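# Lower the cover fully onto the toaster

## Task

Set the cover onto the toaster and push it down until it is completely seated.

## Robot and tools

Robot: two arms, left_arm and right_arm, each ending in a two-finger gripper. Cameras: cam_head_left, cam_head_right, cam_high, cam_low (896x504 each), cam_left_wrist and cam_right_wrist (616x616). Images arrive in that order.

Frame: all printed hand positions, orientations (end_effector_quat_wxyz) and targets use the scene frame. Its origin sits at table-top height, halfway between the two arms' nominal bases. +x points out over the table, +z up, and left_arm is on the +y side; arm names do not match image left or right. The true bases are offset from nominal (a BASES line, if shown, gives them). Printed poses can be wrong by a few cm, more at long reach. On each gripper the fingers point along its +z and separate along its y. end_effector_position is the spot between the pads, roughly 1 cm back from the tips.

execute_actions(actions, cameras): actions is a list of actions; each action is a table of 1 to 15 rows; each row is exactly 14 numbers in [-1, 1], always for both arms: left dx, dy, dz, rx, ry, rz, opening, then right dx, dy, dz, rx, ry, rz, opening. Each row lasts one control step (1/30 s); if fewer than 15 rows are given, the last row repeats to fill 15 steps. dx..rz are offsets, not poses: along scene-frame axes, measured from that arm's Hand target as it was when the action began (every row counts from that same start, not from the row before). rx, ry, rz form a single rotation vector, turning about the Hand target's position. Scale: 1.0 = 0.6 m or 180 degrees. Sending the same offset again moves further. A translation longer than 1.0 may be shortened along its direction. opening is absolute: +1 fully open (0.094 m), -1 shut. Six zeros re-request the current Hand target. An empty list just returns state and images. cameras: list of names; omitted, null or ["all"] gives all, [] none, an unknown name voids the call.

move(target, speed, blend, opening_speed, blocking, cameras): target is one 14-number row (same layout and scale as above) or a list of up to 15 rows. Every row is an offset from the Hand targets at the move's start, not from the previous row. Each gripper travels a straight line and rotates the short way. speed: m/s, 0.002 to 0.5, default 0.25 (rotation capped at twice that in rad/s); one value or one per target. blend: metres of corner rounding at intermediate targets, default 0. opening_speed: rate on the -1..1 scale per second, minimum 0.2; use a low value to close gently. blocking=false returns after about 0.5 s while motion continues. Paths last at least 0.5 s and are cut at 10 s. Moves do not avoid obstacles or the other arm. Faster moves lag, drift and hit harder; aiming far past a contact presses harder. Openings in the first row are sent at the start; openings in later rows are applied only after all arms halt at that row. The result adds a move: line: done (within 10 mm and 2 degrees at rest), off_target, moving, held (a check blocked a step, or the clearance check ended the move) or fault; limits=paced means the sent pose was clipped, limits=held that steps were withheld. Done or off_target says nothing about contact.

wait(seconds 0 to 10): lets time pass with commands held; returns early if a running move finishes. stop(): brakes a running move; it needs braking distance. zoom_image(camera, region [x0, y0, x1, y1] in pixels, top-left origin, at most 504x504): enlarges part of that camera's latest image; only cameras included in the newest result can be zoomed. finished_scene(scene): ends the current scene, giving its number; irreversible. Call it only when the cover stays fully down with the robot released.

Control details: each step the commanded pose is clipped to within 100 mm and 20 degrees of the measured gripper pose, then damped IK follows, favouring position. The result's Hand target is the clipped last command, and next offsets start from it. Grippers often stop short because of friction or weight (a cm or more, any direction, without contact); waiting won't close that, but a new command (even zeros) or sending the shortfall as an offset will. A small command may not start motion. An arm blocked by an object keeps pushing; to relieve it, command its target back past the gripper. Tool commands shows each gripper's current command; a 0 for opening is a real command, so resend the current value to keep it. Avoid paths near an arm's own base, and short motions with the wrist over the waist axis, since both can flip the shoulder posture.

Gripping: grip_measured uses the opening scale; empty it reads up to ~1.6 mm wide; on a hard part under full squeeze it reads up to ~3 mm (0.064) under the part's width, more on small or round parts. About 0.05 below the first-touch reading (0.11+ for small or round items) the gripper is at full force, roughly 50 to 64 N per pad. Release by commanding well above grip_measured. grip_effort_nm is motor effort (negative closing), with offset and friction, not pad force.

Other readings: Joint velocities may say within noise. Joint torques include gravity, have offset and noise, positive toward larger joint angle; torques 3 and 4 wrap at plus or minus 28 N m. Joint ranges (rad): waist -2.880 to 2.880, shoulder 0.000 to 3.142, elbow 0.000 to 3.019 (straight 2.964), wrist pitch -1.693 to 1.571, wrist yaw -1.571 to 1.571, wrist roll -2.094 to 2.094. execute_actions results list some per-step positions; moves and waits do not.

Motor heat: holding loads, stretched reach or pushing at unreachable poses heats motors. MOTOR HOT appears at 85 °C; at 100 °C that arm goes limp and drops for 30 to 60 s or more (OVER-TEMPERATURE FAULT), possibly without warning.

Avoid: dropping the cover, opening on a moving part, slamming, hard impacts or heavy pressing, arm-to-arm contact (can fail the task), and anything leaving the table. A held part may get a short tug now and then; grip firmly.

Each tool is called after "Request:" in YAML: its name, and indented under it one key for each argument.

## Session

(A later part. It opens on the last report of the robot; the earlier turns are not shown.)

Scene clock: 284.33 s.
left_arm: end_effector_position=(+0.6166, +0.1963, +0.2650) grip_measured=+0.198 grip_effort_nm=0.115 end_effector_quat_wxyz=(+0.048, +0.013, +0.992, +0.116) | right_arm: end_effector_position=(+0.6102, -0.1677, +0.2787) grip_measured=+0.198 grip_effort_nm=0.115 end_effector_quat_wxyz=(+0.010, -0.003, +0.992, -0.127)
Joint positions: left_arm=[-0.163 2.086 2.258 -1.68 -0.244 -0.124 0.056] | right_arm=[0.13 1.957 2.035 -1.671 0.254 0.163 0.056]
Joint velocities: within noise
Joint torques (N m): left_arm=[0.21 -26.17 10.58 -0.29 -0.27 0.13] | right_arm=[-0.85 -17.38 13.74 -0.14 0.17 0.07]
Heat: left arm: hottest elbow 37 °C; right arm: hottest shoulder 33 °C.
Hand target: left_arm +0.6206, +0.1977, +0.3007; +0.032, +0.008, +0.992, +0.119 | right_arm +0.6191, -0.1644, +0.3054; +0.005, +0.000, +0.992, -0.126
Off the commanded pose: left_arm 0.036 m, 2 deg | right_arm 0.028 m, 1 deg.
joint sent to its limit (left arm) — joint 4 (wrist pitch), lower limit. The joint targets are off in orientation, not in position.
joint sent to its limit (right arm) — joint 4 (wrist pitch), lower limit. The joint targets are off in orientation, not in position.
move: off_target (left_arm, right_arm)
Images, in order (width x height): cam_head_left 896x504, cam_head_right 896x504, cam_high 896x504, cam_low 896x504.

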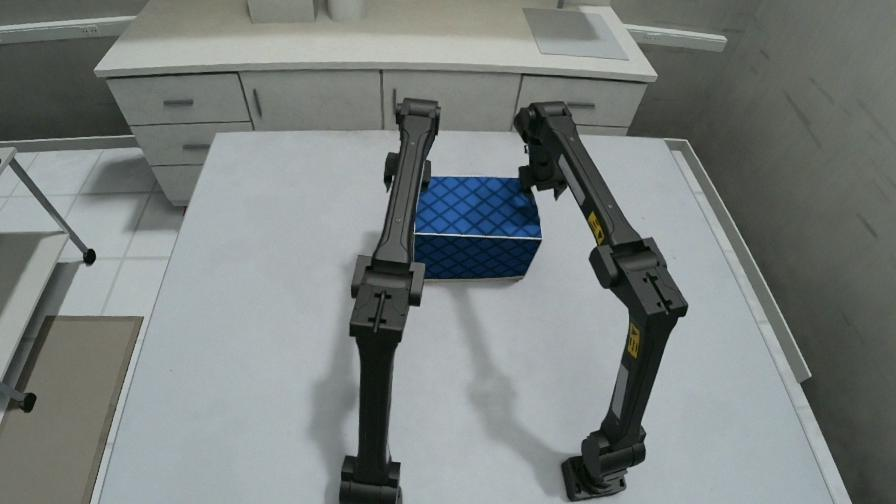

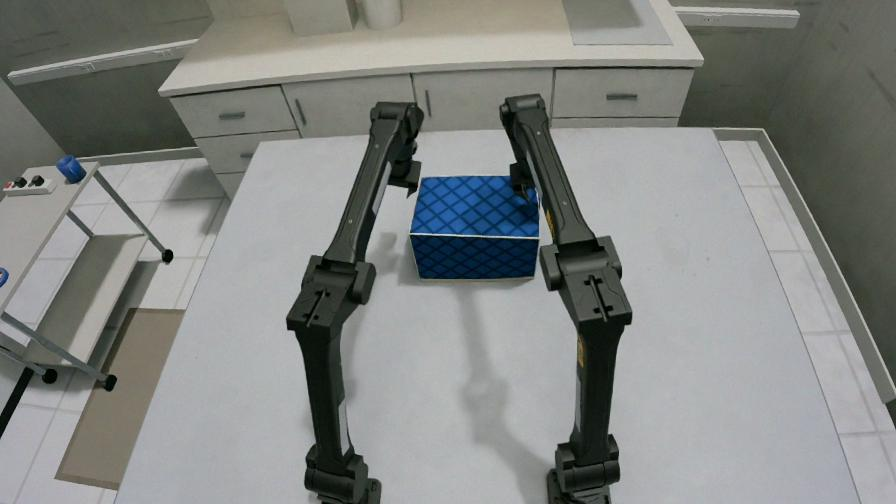

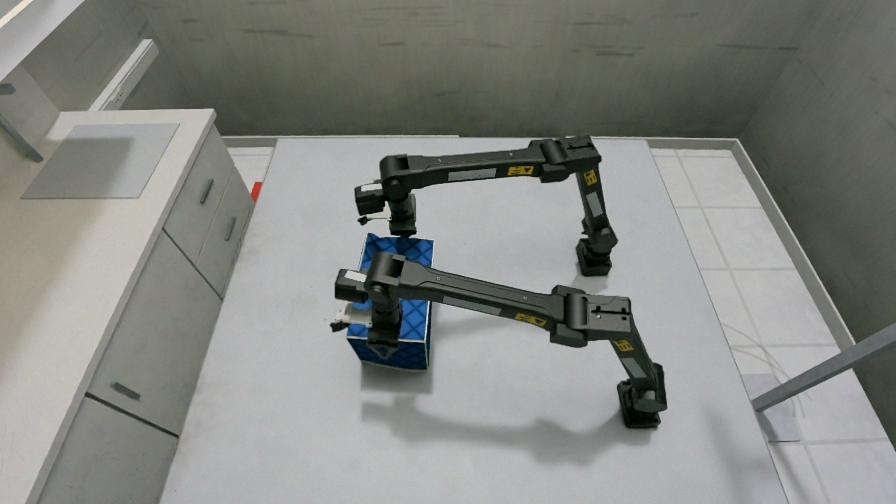

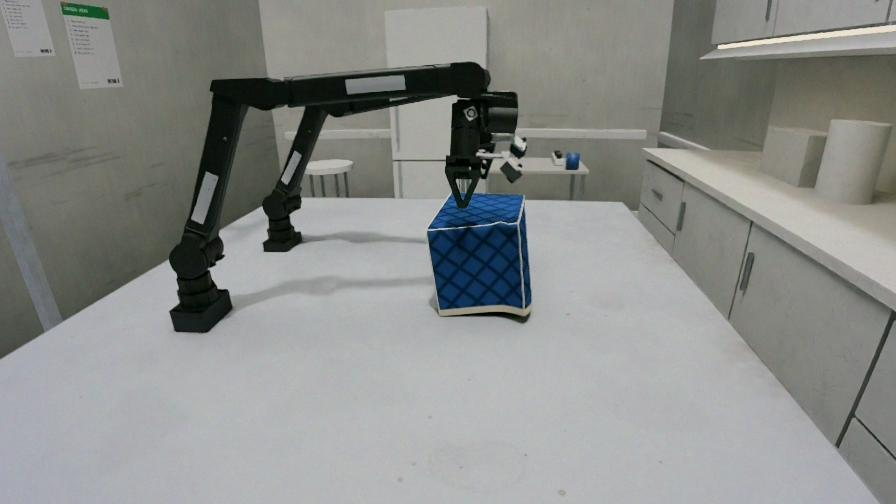

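Request:
move:
  target: [-0.05,0.15,0.12,0,0,0,-1,-0.05,-0.15,0.12,0,0,0,-1]
  cameras: ["cam_low","cam_head_right","cam_head_left","cam_high"]

Request:
zoom_image:
  camera: "cam_low"
  region: [410, 180, 560, 330]

Request:
zoom_image:
  camera: "cam_high"
  region: [320, 220, 480, 380]

Request:
zoom_image:
  camera: "cam_head_left"
  region: [390, 150, 570, 300]

Scene clock: 294.00 s.
left_arm: end_effector_position=(+0.5916, +0.2901, +0.3649) grip_measured=-0.989 grip_effort_nm=-0.584 end_effector_quat_wxyz=(+0.109, +0.010, +0.986, +0.122) | right_arm: end_effector_position=(+0.5854, -0.2578, +0.3720) grip_measured=-0.996 grip_effort_nm=-0.198 end_effector_quat_wxyz=(+0.072, +0.002, +0.989, -0.126)
Joint positions: left_arm=[-0.022 1.926 2.258 -1.68 -0.244 0.032 0.001] | right_arm=[-0.018 1.793 2.035 -1.671 0.254 0.004 0]
Joint velocities: within noise
Joint torques (N m): left_arm=[-0.56 -21.6 8.13 0.02 -0.15 0.12] | right_arm=[-0.5 -13.92 11.06 0.13 0.34 -0.02]
Heat: left arm: hottest elbow 38 °C; right arm: hottest shoulder 34 °C.
Hand target: left_arm +0.5907, +0.2876, +0.3726; +0.032, +0.008, +0.992, +0.119 | right_arm +0.5891, -0.2544, +0.3774; +0.005, +0.000, +0.992, -0.126
Off the commanded pose: left_arm 0.008 m, 9 deg | right_arm 0.007 m, 8 deg.
joint sent to its limit (left arm) — joint 4 (wrist pitch), lower limit. The joint targets are off in orientation, not in position.
joint sent to its limit (right arm) — joint 4 (wrist pitch), lower limit. The joint targets are off in orientation, not in position.
move: off_target (left_arm, right_arm)
Images, in order (width x height): cam_head_left 896x504, cam_head_right 896x504, cam_high 896x504, cam_low 896x504.

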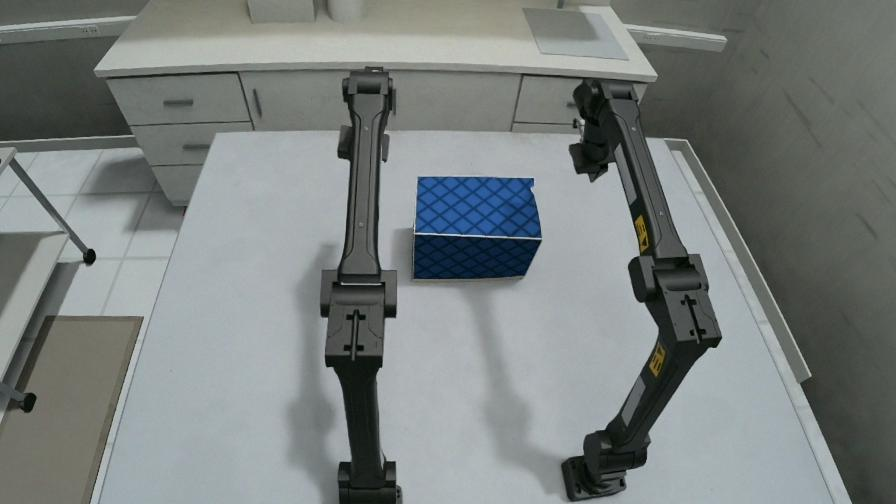

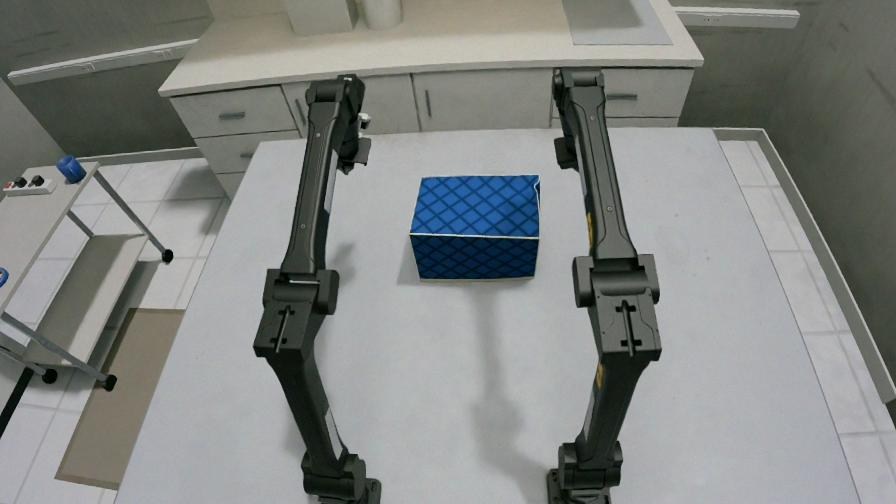

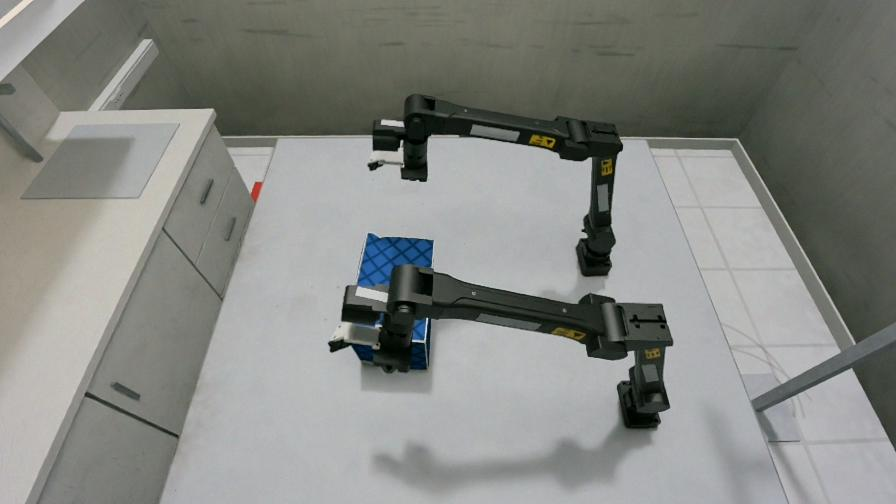

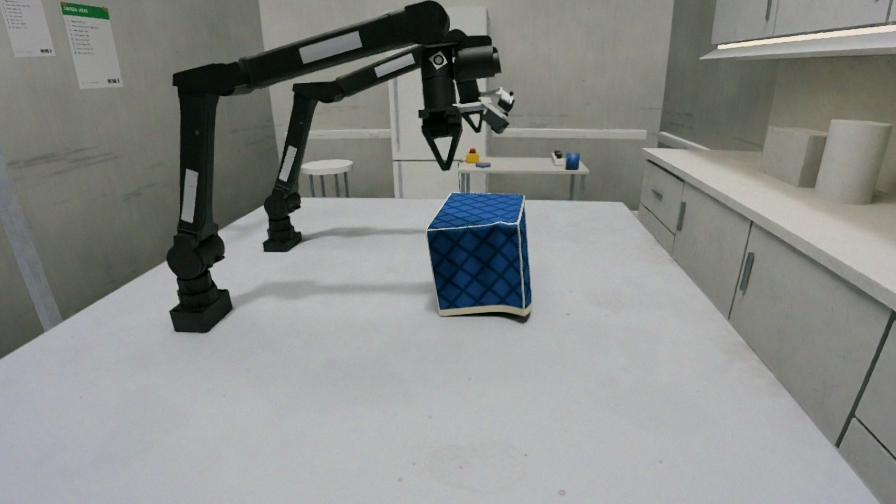

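Scaled by 3.360.

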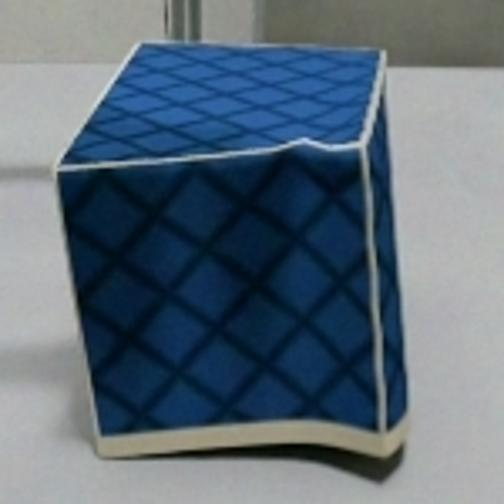

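Scaled by 3.150.

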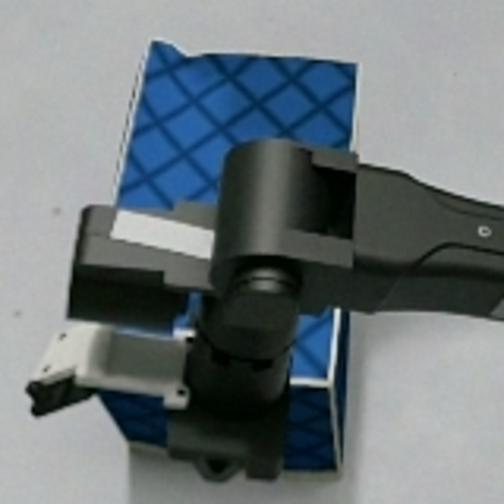

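Scaled by 2.800.

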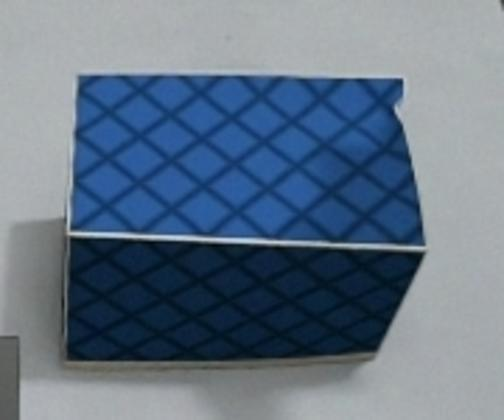

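Request:
move:
  target:
    - [0.1,-0.3,-0.11,0,0,0,-1,0.1,0.25,-0.11,0,0,0,-1]
    - [0.1,-0.3,-0.24,0,0,0,-1,0.1,0.25,-0.25,0,0,0,-1]
    - [0.1,-0.3,-0.3,0,0,0,-1,0.1,0.25,-0.31,0,0,0,-1]
  speed: [0.25,0.12,0.06]
  cameras: ["cam_low","cam_head_right","cam_head_left"]

Request:
zoom_image:
  camera: "cam_low"
  region: [410, 180, 560, 330]

Scene clock: 302.80 s.
left_arm: end_effector_position=(+0.6467, +0.1104, +0.2479) grip_measured=-0.989 grip_effort_nm=-0.579 end_effector_quat_wxyz=(+0.081, +0.021, +0.990, +0.110) | right_arm: end_effector_position=(+0.6421, -0.1074, +0.2526) grip_measured=-0.996 grip_effort_nm=-0.198 end_effector_quat_wxyz=(+0.022, -0.011, +0.992, -0.124)
Joint positions: left_arm=[-0.28 2.216 2.43 -1.681 -0.255 -0.22 0.001] | right_arm=[0.214 2.082 2.167 -1.672 0.252 0.23 0]
Joint velocities: within noise
Joint torques (N m): left_arm=[-0.26 -26.34 7.49 0.17 -0.18 0.05] | right_arm=[-1.03 -18.61 8.99 0.12 0.26 0.14]
Heat: left arm: hottest elbow 38 °C; right arm: hottest shoulder 33 °C.
Hand target: left_arm +0.6466, +0.1105, +0.2559; +0.088, +0.020, +0.990, +0.109 (not the last commanded pose) | right_arm +0.6411, -0.1077, +0.2595; +0.027, -0.011, +0.992, -0.123 (not the last commanded pose)
Off the commanded pose: left_arm 0.056 m, 6 deg | right_arm 0.062 m, 2 deg.
move: held (left_arm, right_arm; a check stopped the path); path passed 2 of 3 targets; limits=held
pose unreachable (left arm): on one or more control steps of this call, first in action 0 (counted from 0), this arm could not follow its commanded pose, so it was not sent that pose on those steps. It may still have moved: this result reports where it is.
cause: moving toward the commanded pose would bring a part of the arm too close to another arm (this arm's wrist (the part past joint 4) and the right arm's wrist (the part past joint 4), at the place that arm was heading or pushing toward when its own hold began).
pose unreachable (right arm): on one or more control steps of this call, first in action 0 (counted from 0), this arm could not follow its commanded pose, so it was not sent that pose on those steps. It may still have moved: this result reports where it is.
cause: moving toward the commanded pose would bring a part of the arm too close to another arm (this arm's wrist (the part past joint 4) and the left arm's wrist (the part past joint 4), along the way the arms are being sent, or toward where that arm still pushes).
Images, in order (width x height): cam_head_left 896x504, cam_head_right 896x504, cam_low 896x504.

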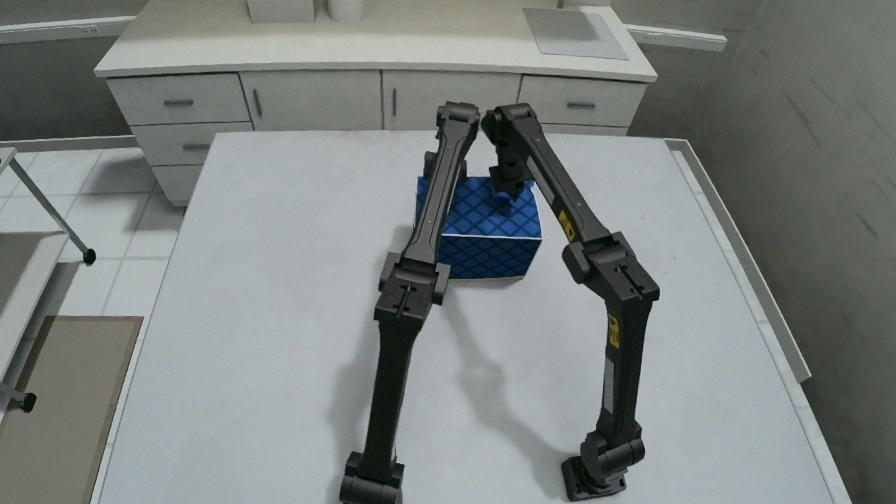

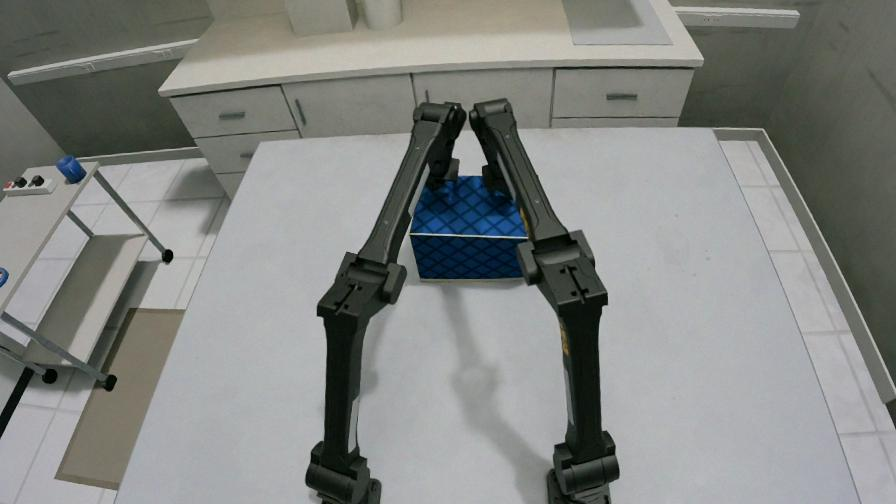

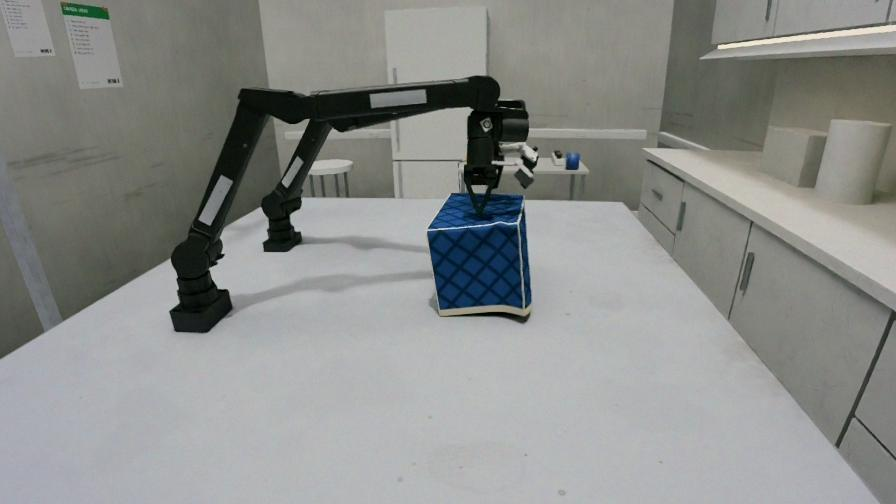

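Scaled by 3.360.

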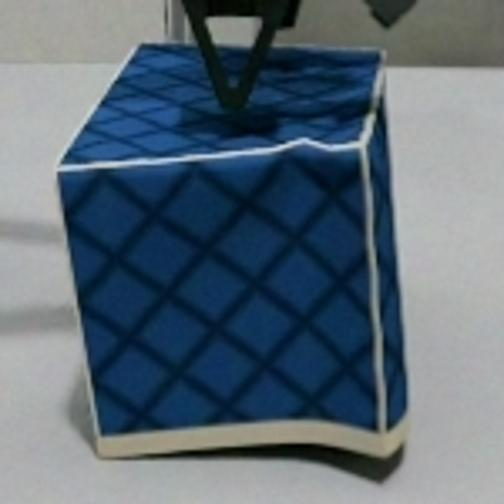

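Request:
move:
  target: [0.035,0.03,-0.08,0,0,0,-1,0.035,-0.03,-0.08,0,0,0,-1]
  speed: 0.06
  cameras: ["cam_low","cam_head_right","cam_high"]

Request:
zoom_image:
  camera: "cam_low"
  region: [410, 180, 560, 330]

Scene clock: 307.53 s.
left_arm: end_effector_position=(+0.6609, +0.1197, +0.2229) grip_measured=-0.989 grip_effort_nm=-0.584 end_effector_quat_wxyz=(+0.094, +0.022, +0.989, +0.108) | right_arm: end_effector_position=(+0.6586, -0.1190, +0.2365) grip_measured=-0.996 grip_effort_nm=-0.203 end_effector_quat_wxyz=(+0.045, -0.007, +0.992, -0.119)
Joint positions: left_arm=[-0.262 2.216 2.362 -1.581 -0.254 -0.196 0.001] | right_arm=[0.191 2.083 2.126 -1.576 0.252 0.209 0]
Joint velocities: within noise
Joint torques (N m): left_arm=[1.08 -24.18 7.19 0.66 -0.04 0.17] | right_arm=[-1.79 -15.79 8.18 0.55 0.26 -0.02]
Heat: left arm: hottest elbow 38 °C; right arm: hottest shoulder 33 °C.
Hand target: left_arm +0.6677, +0.1285, +0.2080; +0.088, +0.020, +0.990, +0.109 | right_arm +0.6622, -0.1256, +0.2115; +0.027, -0.011, +0.992, -0.123
Off the commanded pose: left_arm 0.019 m, 1 deg | right_arm 0.026 m, 2 deg.
move: off_target (left_arm, right_arm)
Images, in order (width x height): cam_head_right 896x504, cam_high 896x504, cam_low 896x504.

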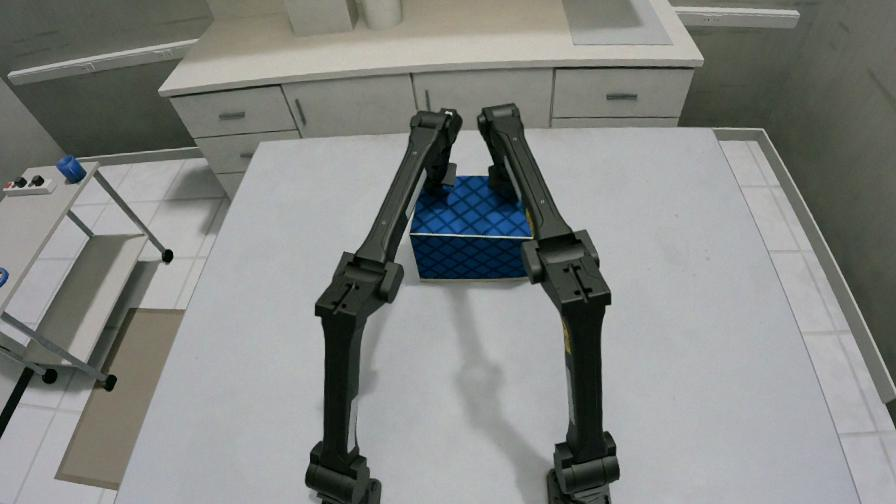

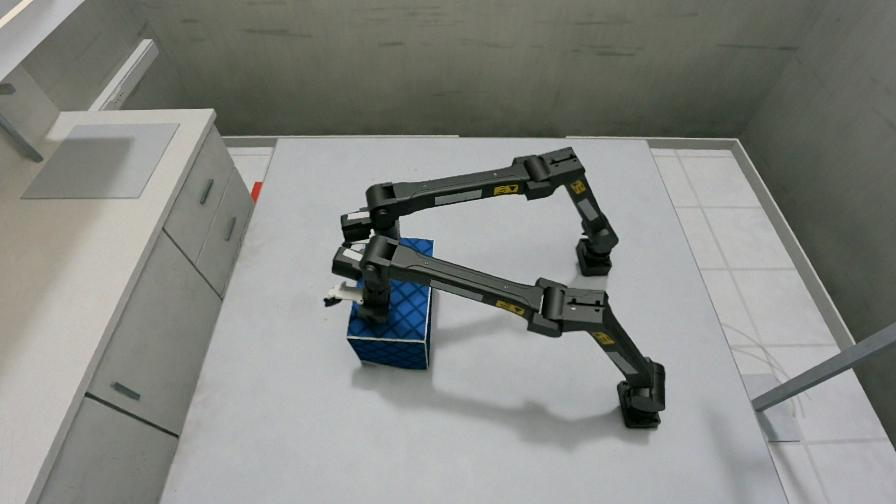

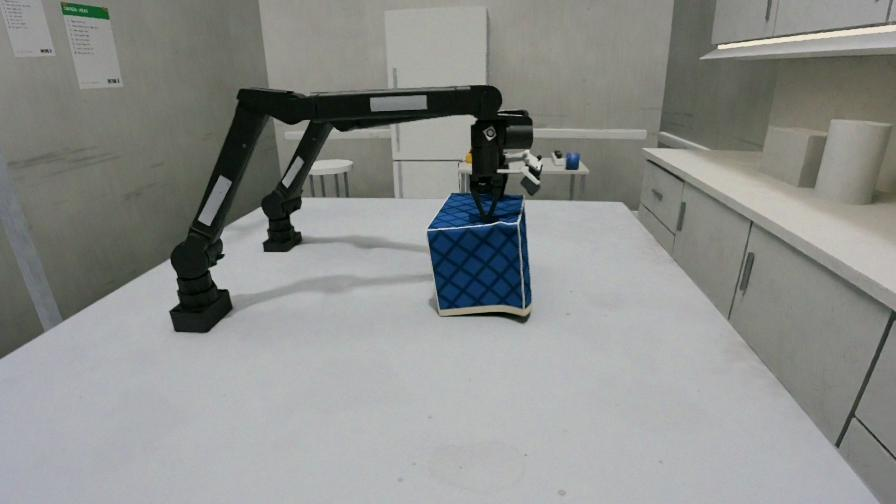

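Scaled by 3.360.

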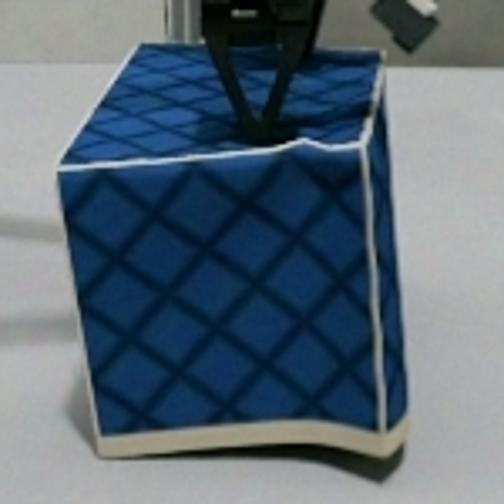

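Request:
zoom_image:
  camera: "cam_low"
  region: [430, 280, 550, 340]

Request:
zoom_image:
  camera: "cam_head_right"
  region: [400, 250, 550, 300]

Request:
zoom_image:
  camera: "cam_high"
  region: [330, 310, 450, 390]

Scaled by 4.200.

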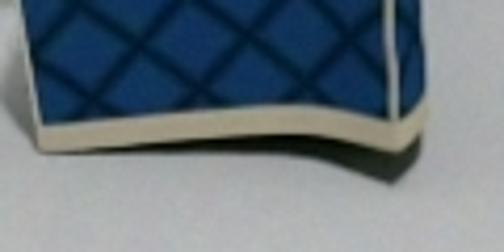

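Scaled by 3.360.

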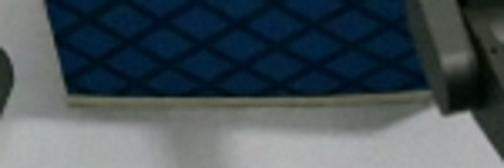

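Scaled by 4.200.

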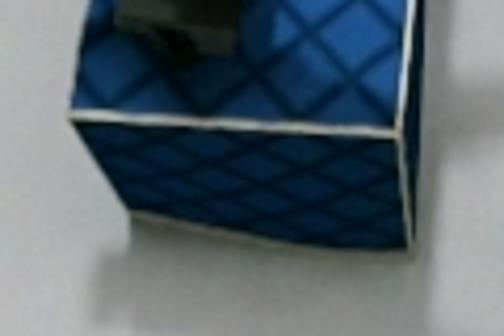

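Request:
move:
  target: [0.025,-0.02,-0.06,0,0,0,-1,0.03,0,-0.06,0,0,0,-1]
  speed: 0.06
  cameras: ["cam_low","cam_high"]

Request:
zoom_image:
  camera: "cam_low"
  region: [410, 180, 560, 330]

Scene clock: 318.50 s.
left_arm: end_effector_position=(+0.6708, +0.1172, +0.2218) grip_measured=-0.989 grip_effort_nm=-0.584 end_effector_quat_wxyz=(+0.112, +0.020, +0.988, +0.104) | right_arm: end_effector_position=(+0.6707, -0.1196, +0.2314) grip_measured=-0.996 grip_effort_nm=-0.203 end_effector_quat_wxyz=(+0.063, -0.006, +0.991, -0.116)
Joint positions: left_arm=[-0.262 2.219 2.359 -1.537 -0.255 -0.195 0.001] | right_arm=[0.186 2.092 2.126 -1.529 0.254 0.201 0]
Joint velocities: within noise
Joint torques (N m): left_arm=[0.38 -19.72 7.19 1.07 -0.05 0.03] | right_arm=[-1.96 -13.04 8.01 0.91 0.18 0]
Heat: left arm: hottest shoulder 38 °C; right arm: hottest shoulder 34 °C.
Hand target: left_arm +0.6827, +0.1165, +0.1722; +0.088, +0.020, +0.990, +0.109 | right_arm +0.6801, -0.1257, +0.1755; +0.027, -0.011, +0.992, -0.123
Off the commanded pose: left_arm 0.051 m, 3 deg | right_arm 0.057 m, 4 deg.
move: off_target (left_arm, right_arm)
Images, in order (width x height): cam_high 896x504, cam_low 896x504.

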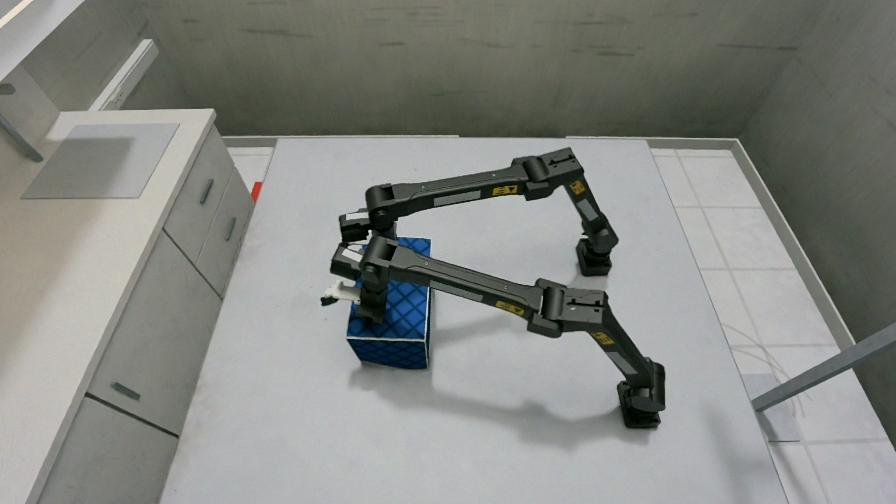

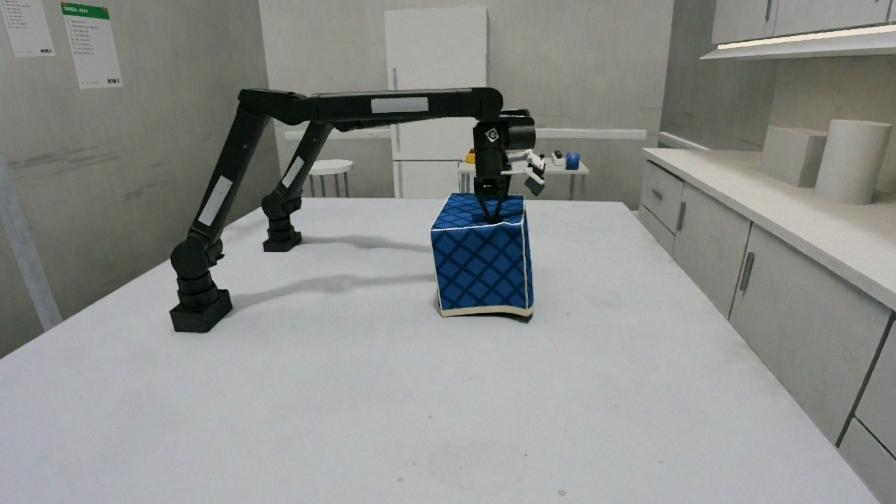

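Scaled by 3.360.

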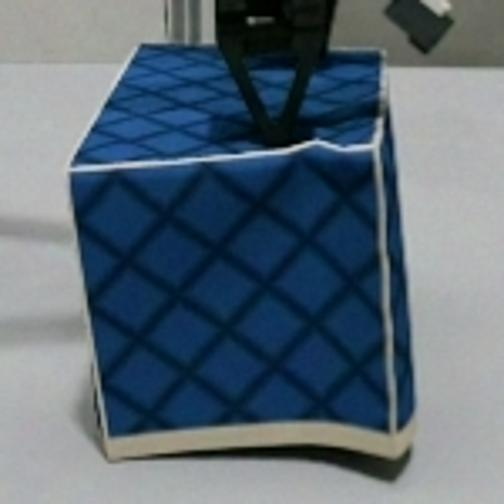

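Request:
move:
  target:
    - [-0.01,0,0.2,0,0,0,-1,-0.05,-0.05,0.3,0,0,0,-1]
    - [-0.03,0.24,0.25,-0.167,0,0,-1,-0.1,-0.2,0.35,0,0,0,-1]
    - [-0.04,0.24,-0.1,-0.167,0,0,-1,-0.1,-0.2,0.35,0,0,0,-1]
  speed: 0.2
  cameras: ["cam_low","cam_head_right","cam_head_left","cam_high"]

Request:
zoom_image:
  camera: "cam_low"
  region: [410, 180, 560, 330]

Request:
zoom_image:
  camera: "cam_head_left"
  region: [380, 150, 580, 300]

Scene clock: 335.87 s.
left_arm: end_effector_position=(+0.6530, +0.2601, +0.0873) grip_measured=-0.989 grip_effort_nm=-0.589 end_effector_quat_wxyz=(+0.065, -0.011, +0.986, -0.152) | right_arm: end_effector_position=(+0.6275, -0.2414, +0.3773) grip_measured=-0.996 grip_effort_nm=-0.198 end_effector_quat_wxyz=(+0.099, -0.016, +0.987, -0.125)
Joint positions: left_arm=[0.073 2.179 1.935 -1.213 0.313 0.038 0.001] | right_arm=[0.007 1.892 2.188 -1.671 0.254 -0.014 0]
Joint velocities: within noise
Joint torques (N m): left_arm=[-0.21 -28.28 7.31 0.62 0.33 0.16] | right_arm=[-1.38 -17.08 8.13 0.21 0.18 -0.02]
Heat: left arm: hottest elbow 37 °C; right arm: hottest shoulder 34 °C.
Hand target: left_arm +0.6586, +0.2605, +0.1119; +0.090, -0.003, +0.984, -0.152 | right_arm +0.6202, -0.2456, +0.3853; +0.027, -0.012, +0.992, -0.123
Off the commanded pose: left_arm 0.026 m, 3 deg | right_arm 0.012 m, 8 deg.
joint sent to its limit (right arm) — joint 4 (wrist pitch), lower limit. The joint targets are off in orientation, not in position.
move: off_target (left_arm, right_arm)
Images, in order (width x height): cam_head_left 896x504, cam_head_right 896x504, cam_high 896x504, cam_low 896x504.

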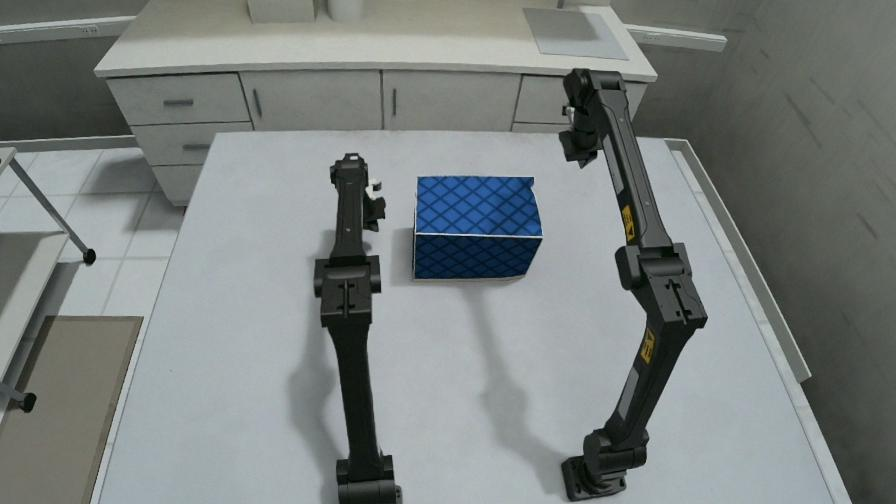

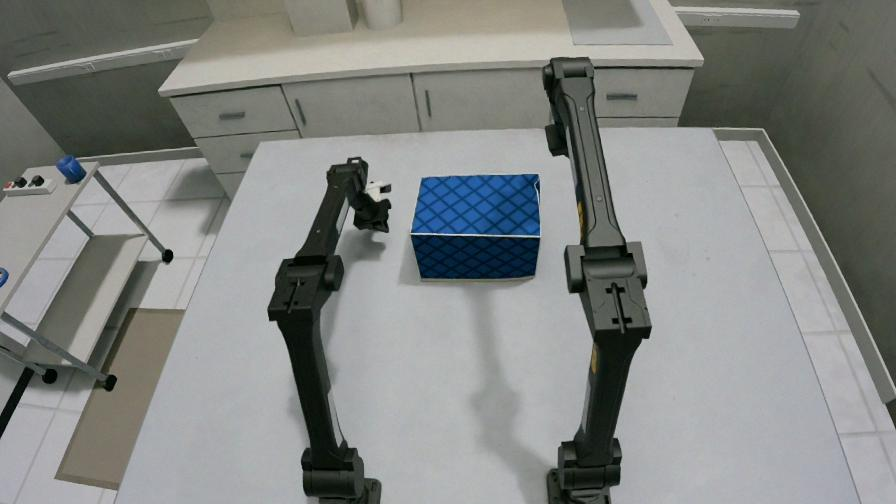

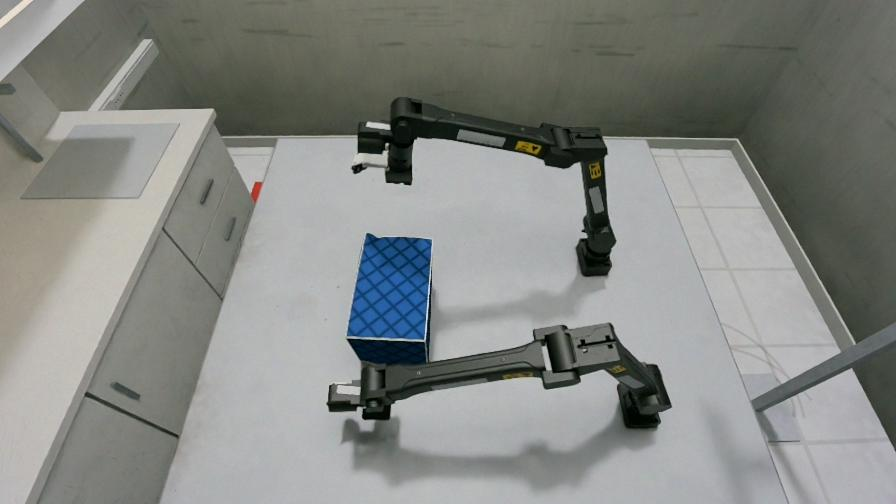

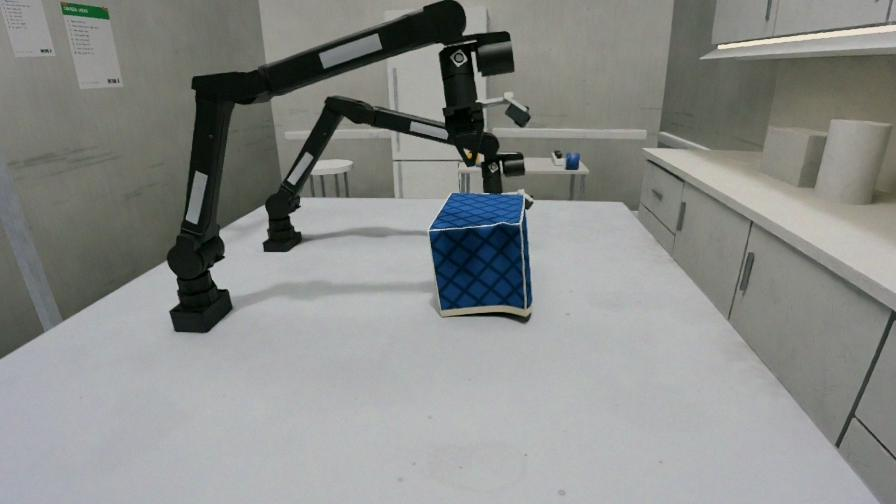

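Scaled by 3.360.

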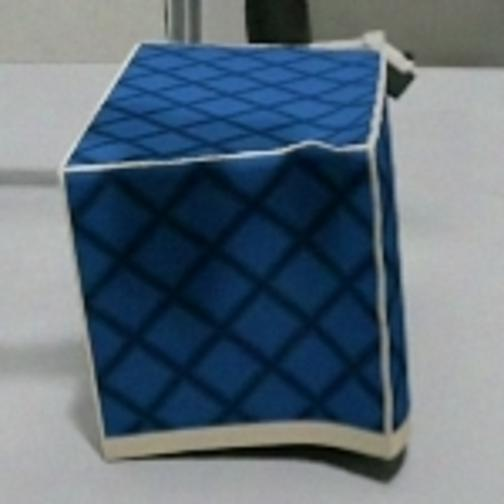

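Scaled by 2.520.

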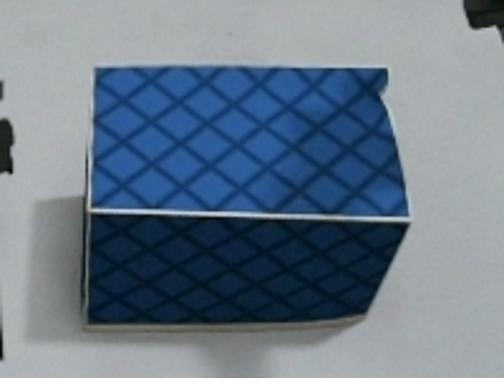

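Request:
move:
  target:
    - [0,0.02,0.3,0,0,0,-1,0.06,-0.04,-0.1,0.167,0,0,-1]
    - [-0.1,0.02,0.3,0,0,0,-1,0.06,-0.03,-0.46,0.167,0,0,-1]
    - [-0.1,0.02,0.3,0,0,0,-1,0.06,0.08,-0.46,0.167,0,0,-1]
  speed: [0.2,0.2,0.08]
  cameras: ["cam_low","cam_head_right","cam_high"]

Request:
zoom_image:
  camera: "cam_low"
  region: [410, 180, 560, 330]

Scene clock: 345.83 s.
left_arm: end_effector_position=(+0.5986, +0.2633, +0.2723) grip_measured=-0.989 grip_effort_nm=-0.584 end_effector_quat_wxyz=(+0.066, -0.005, +0.986, -0.153) | right_arm: end_effector_position=(+0.6580, -0.2009, +0.1170) grip_measured=-0.996 grip_effort_nm=-0.198 end_effector_quat_wxyz=(+0.034, -0.010, +0.990, +0.139)
Joint positions: left_arm=[0.085 1.969 2.078 -1.57 0.317 0.063 0.001] | right_arm=[-0.073 2.085 1.808 -1.237 -0.281 -0.048 0]
Joint velocities: within noise
Joint torques (N m): left_arm=[1.03 -24.7 7.58 0.64 0.33 0.19] | right_arm=[-0.62 -17.38 7.72 0.57 -0.11 0.26]
Heat: left arm: hottest shoulder 37 °C; right arm: hottest shoulder 34 °C.
Hand target: left_arm +0.5986, +0.2723, +0.2920; +0.090, -0.003, +0.984, -0.152 | right_arm +0.6562, -0.1976, +0.1094; +0.029, -0.004, +0.990, +0.138
Off the commanded pose: left_arm 0.022 m, 3 deg | right_arm 0.009 m, 1 deg.
move: off_target (left_arm)
Images, in order (width x height): cam_head_right 896x504, cam_high 896x504, cam_low 896x504.

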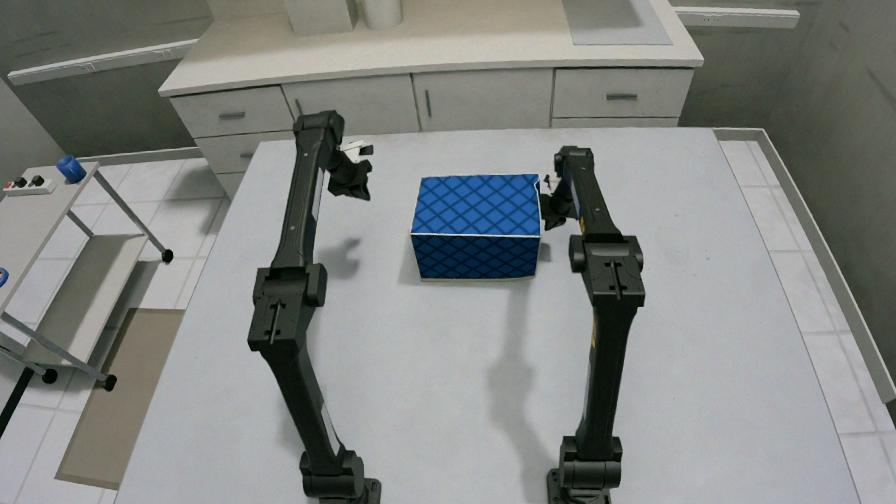

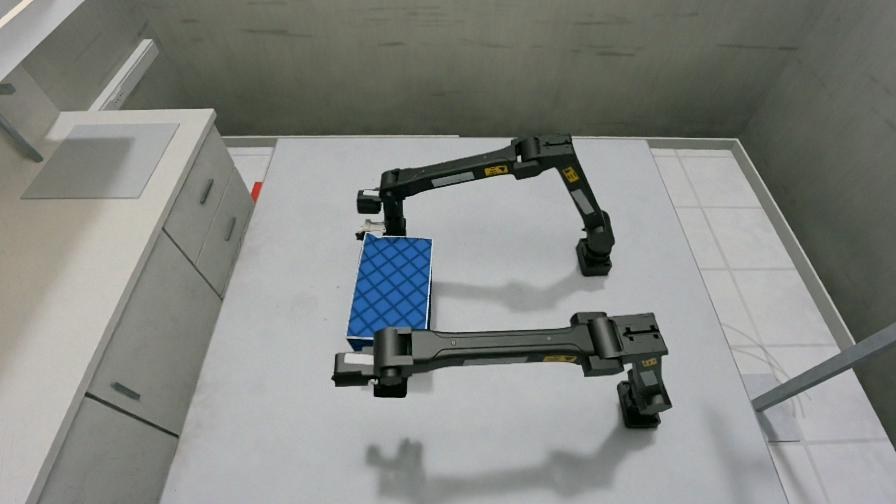

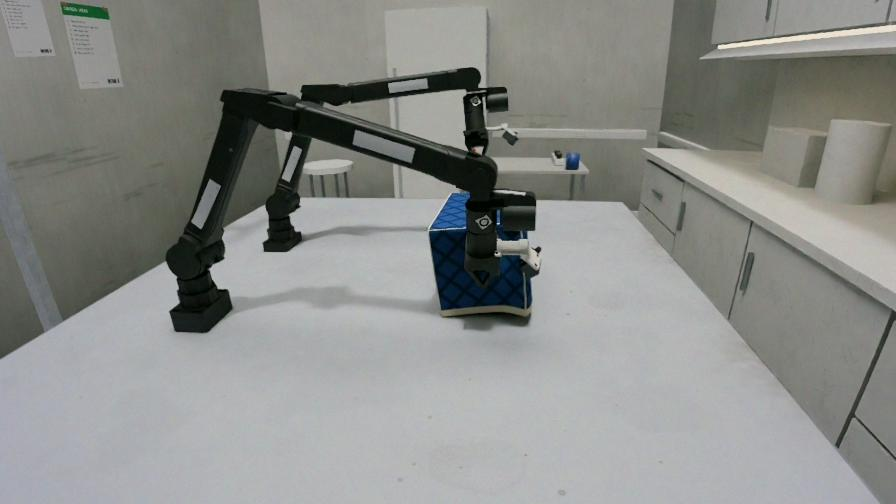

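Scaled by 3.360.

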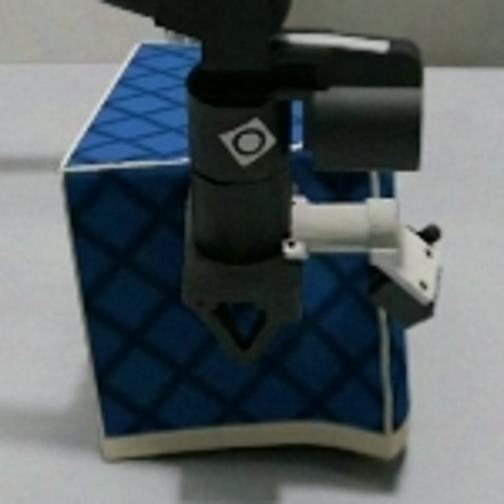

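Request:
move:
  target:
    - [0,0,0,0,0,0,-1,0.04,0.06,-0.02,0,0,0,-1]
    - [0,0,0,0,0,0,-1,0.04,0.11,-0.02,0,0,0,-1]
    - [0,0,0,0,0,0,-1,0.04,0.11,-0.14,0,0,0,-1]
  speed: [0.1,0.05,0.07]
  cameras: ["cam_low","cam_head_right"]

Request:
zoom_image:
  camera: "cam_low"
  region: [410, 180, 560, 330]

Scene clock: 352.50 s.
left_arm: end_effector_position=(+0.5987, +0.2633, +0.2723) grip_measured=-0.989 grip_effort_nm=-0.589 end_effector_quat_wxyz=(+0.066, -0.005, +0.986, -0.153) | right_arm: end_effector_position=(+0.6887, -0.1872, +0.0604) grip_measured=-0.996 grip_effort_nm=-0.203 end_effector_quat_wxyz=(+0.059, +0.016, +0.990, +0.131)
Joint positions: left_arm=[0.085 1.969 2.078 -1.57 0.317 0.063 0.001] | right_arm=[-0.046 2.179 1.812 -1.08 -0.261 0.039 0]
Joint velocities: within noise
Joint torques (N m): left_arm=[1.14 -24.59 7.58 0.51 0.35 0.17] | right_arm=[5.25 -15.56 7.51 0.7 -0.54 0.43]
Heat: left arm: hottest shoulder 38 °C; right arm: hottest shoulder 35 °C.
Hand target: left_arm +0.5986, +0.2723, +0.2920; +0.090, -0.003, +0.984, -0.152 | right_arm +0.6803, -0.1316, +0.0255; +0.029, -0.004, +0.990, +0.138
Off the commanded pose: left_arm 0.022 m, 3 deg | right_arm 0.066 m, 4 deg.
move: off_target (left_arm, right_arm)
Images, in order (width x height): cam_head_right 896x504, cam_low 896x504.

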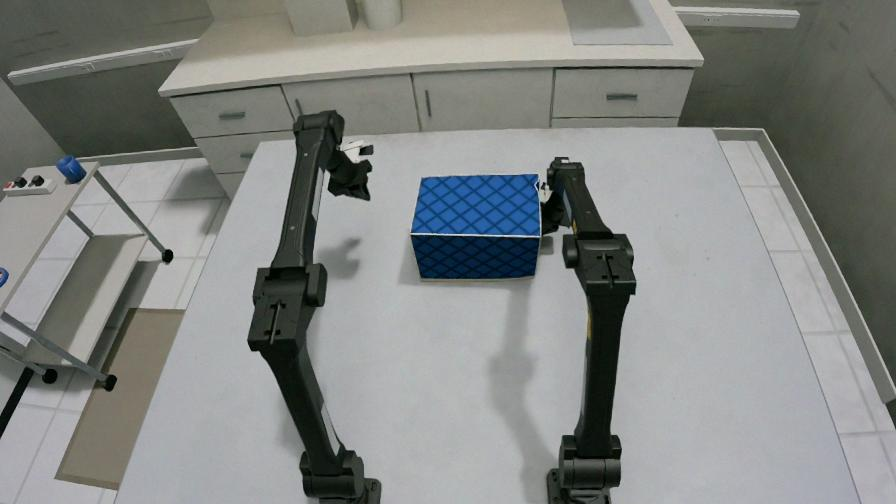

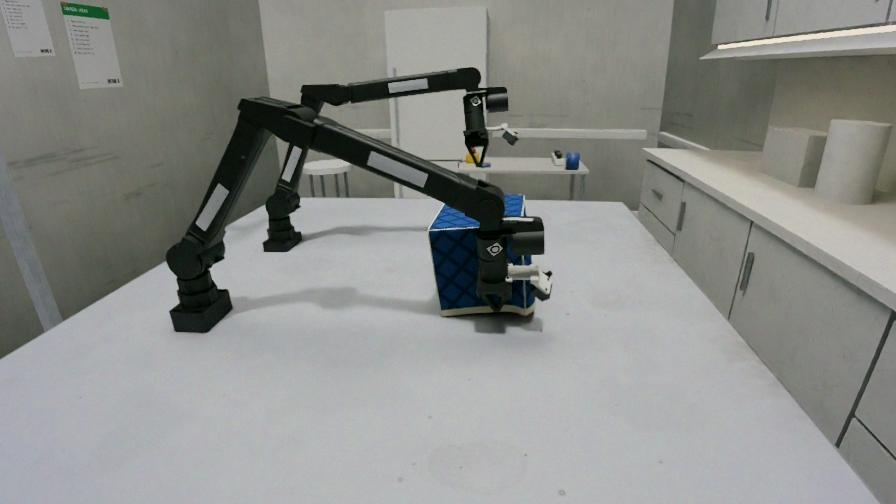

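Scaled by 3.360.

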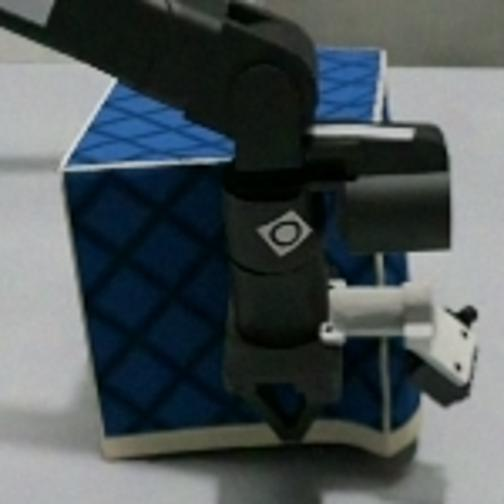

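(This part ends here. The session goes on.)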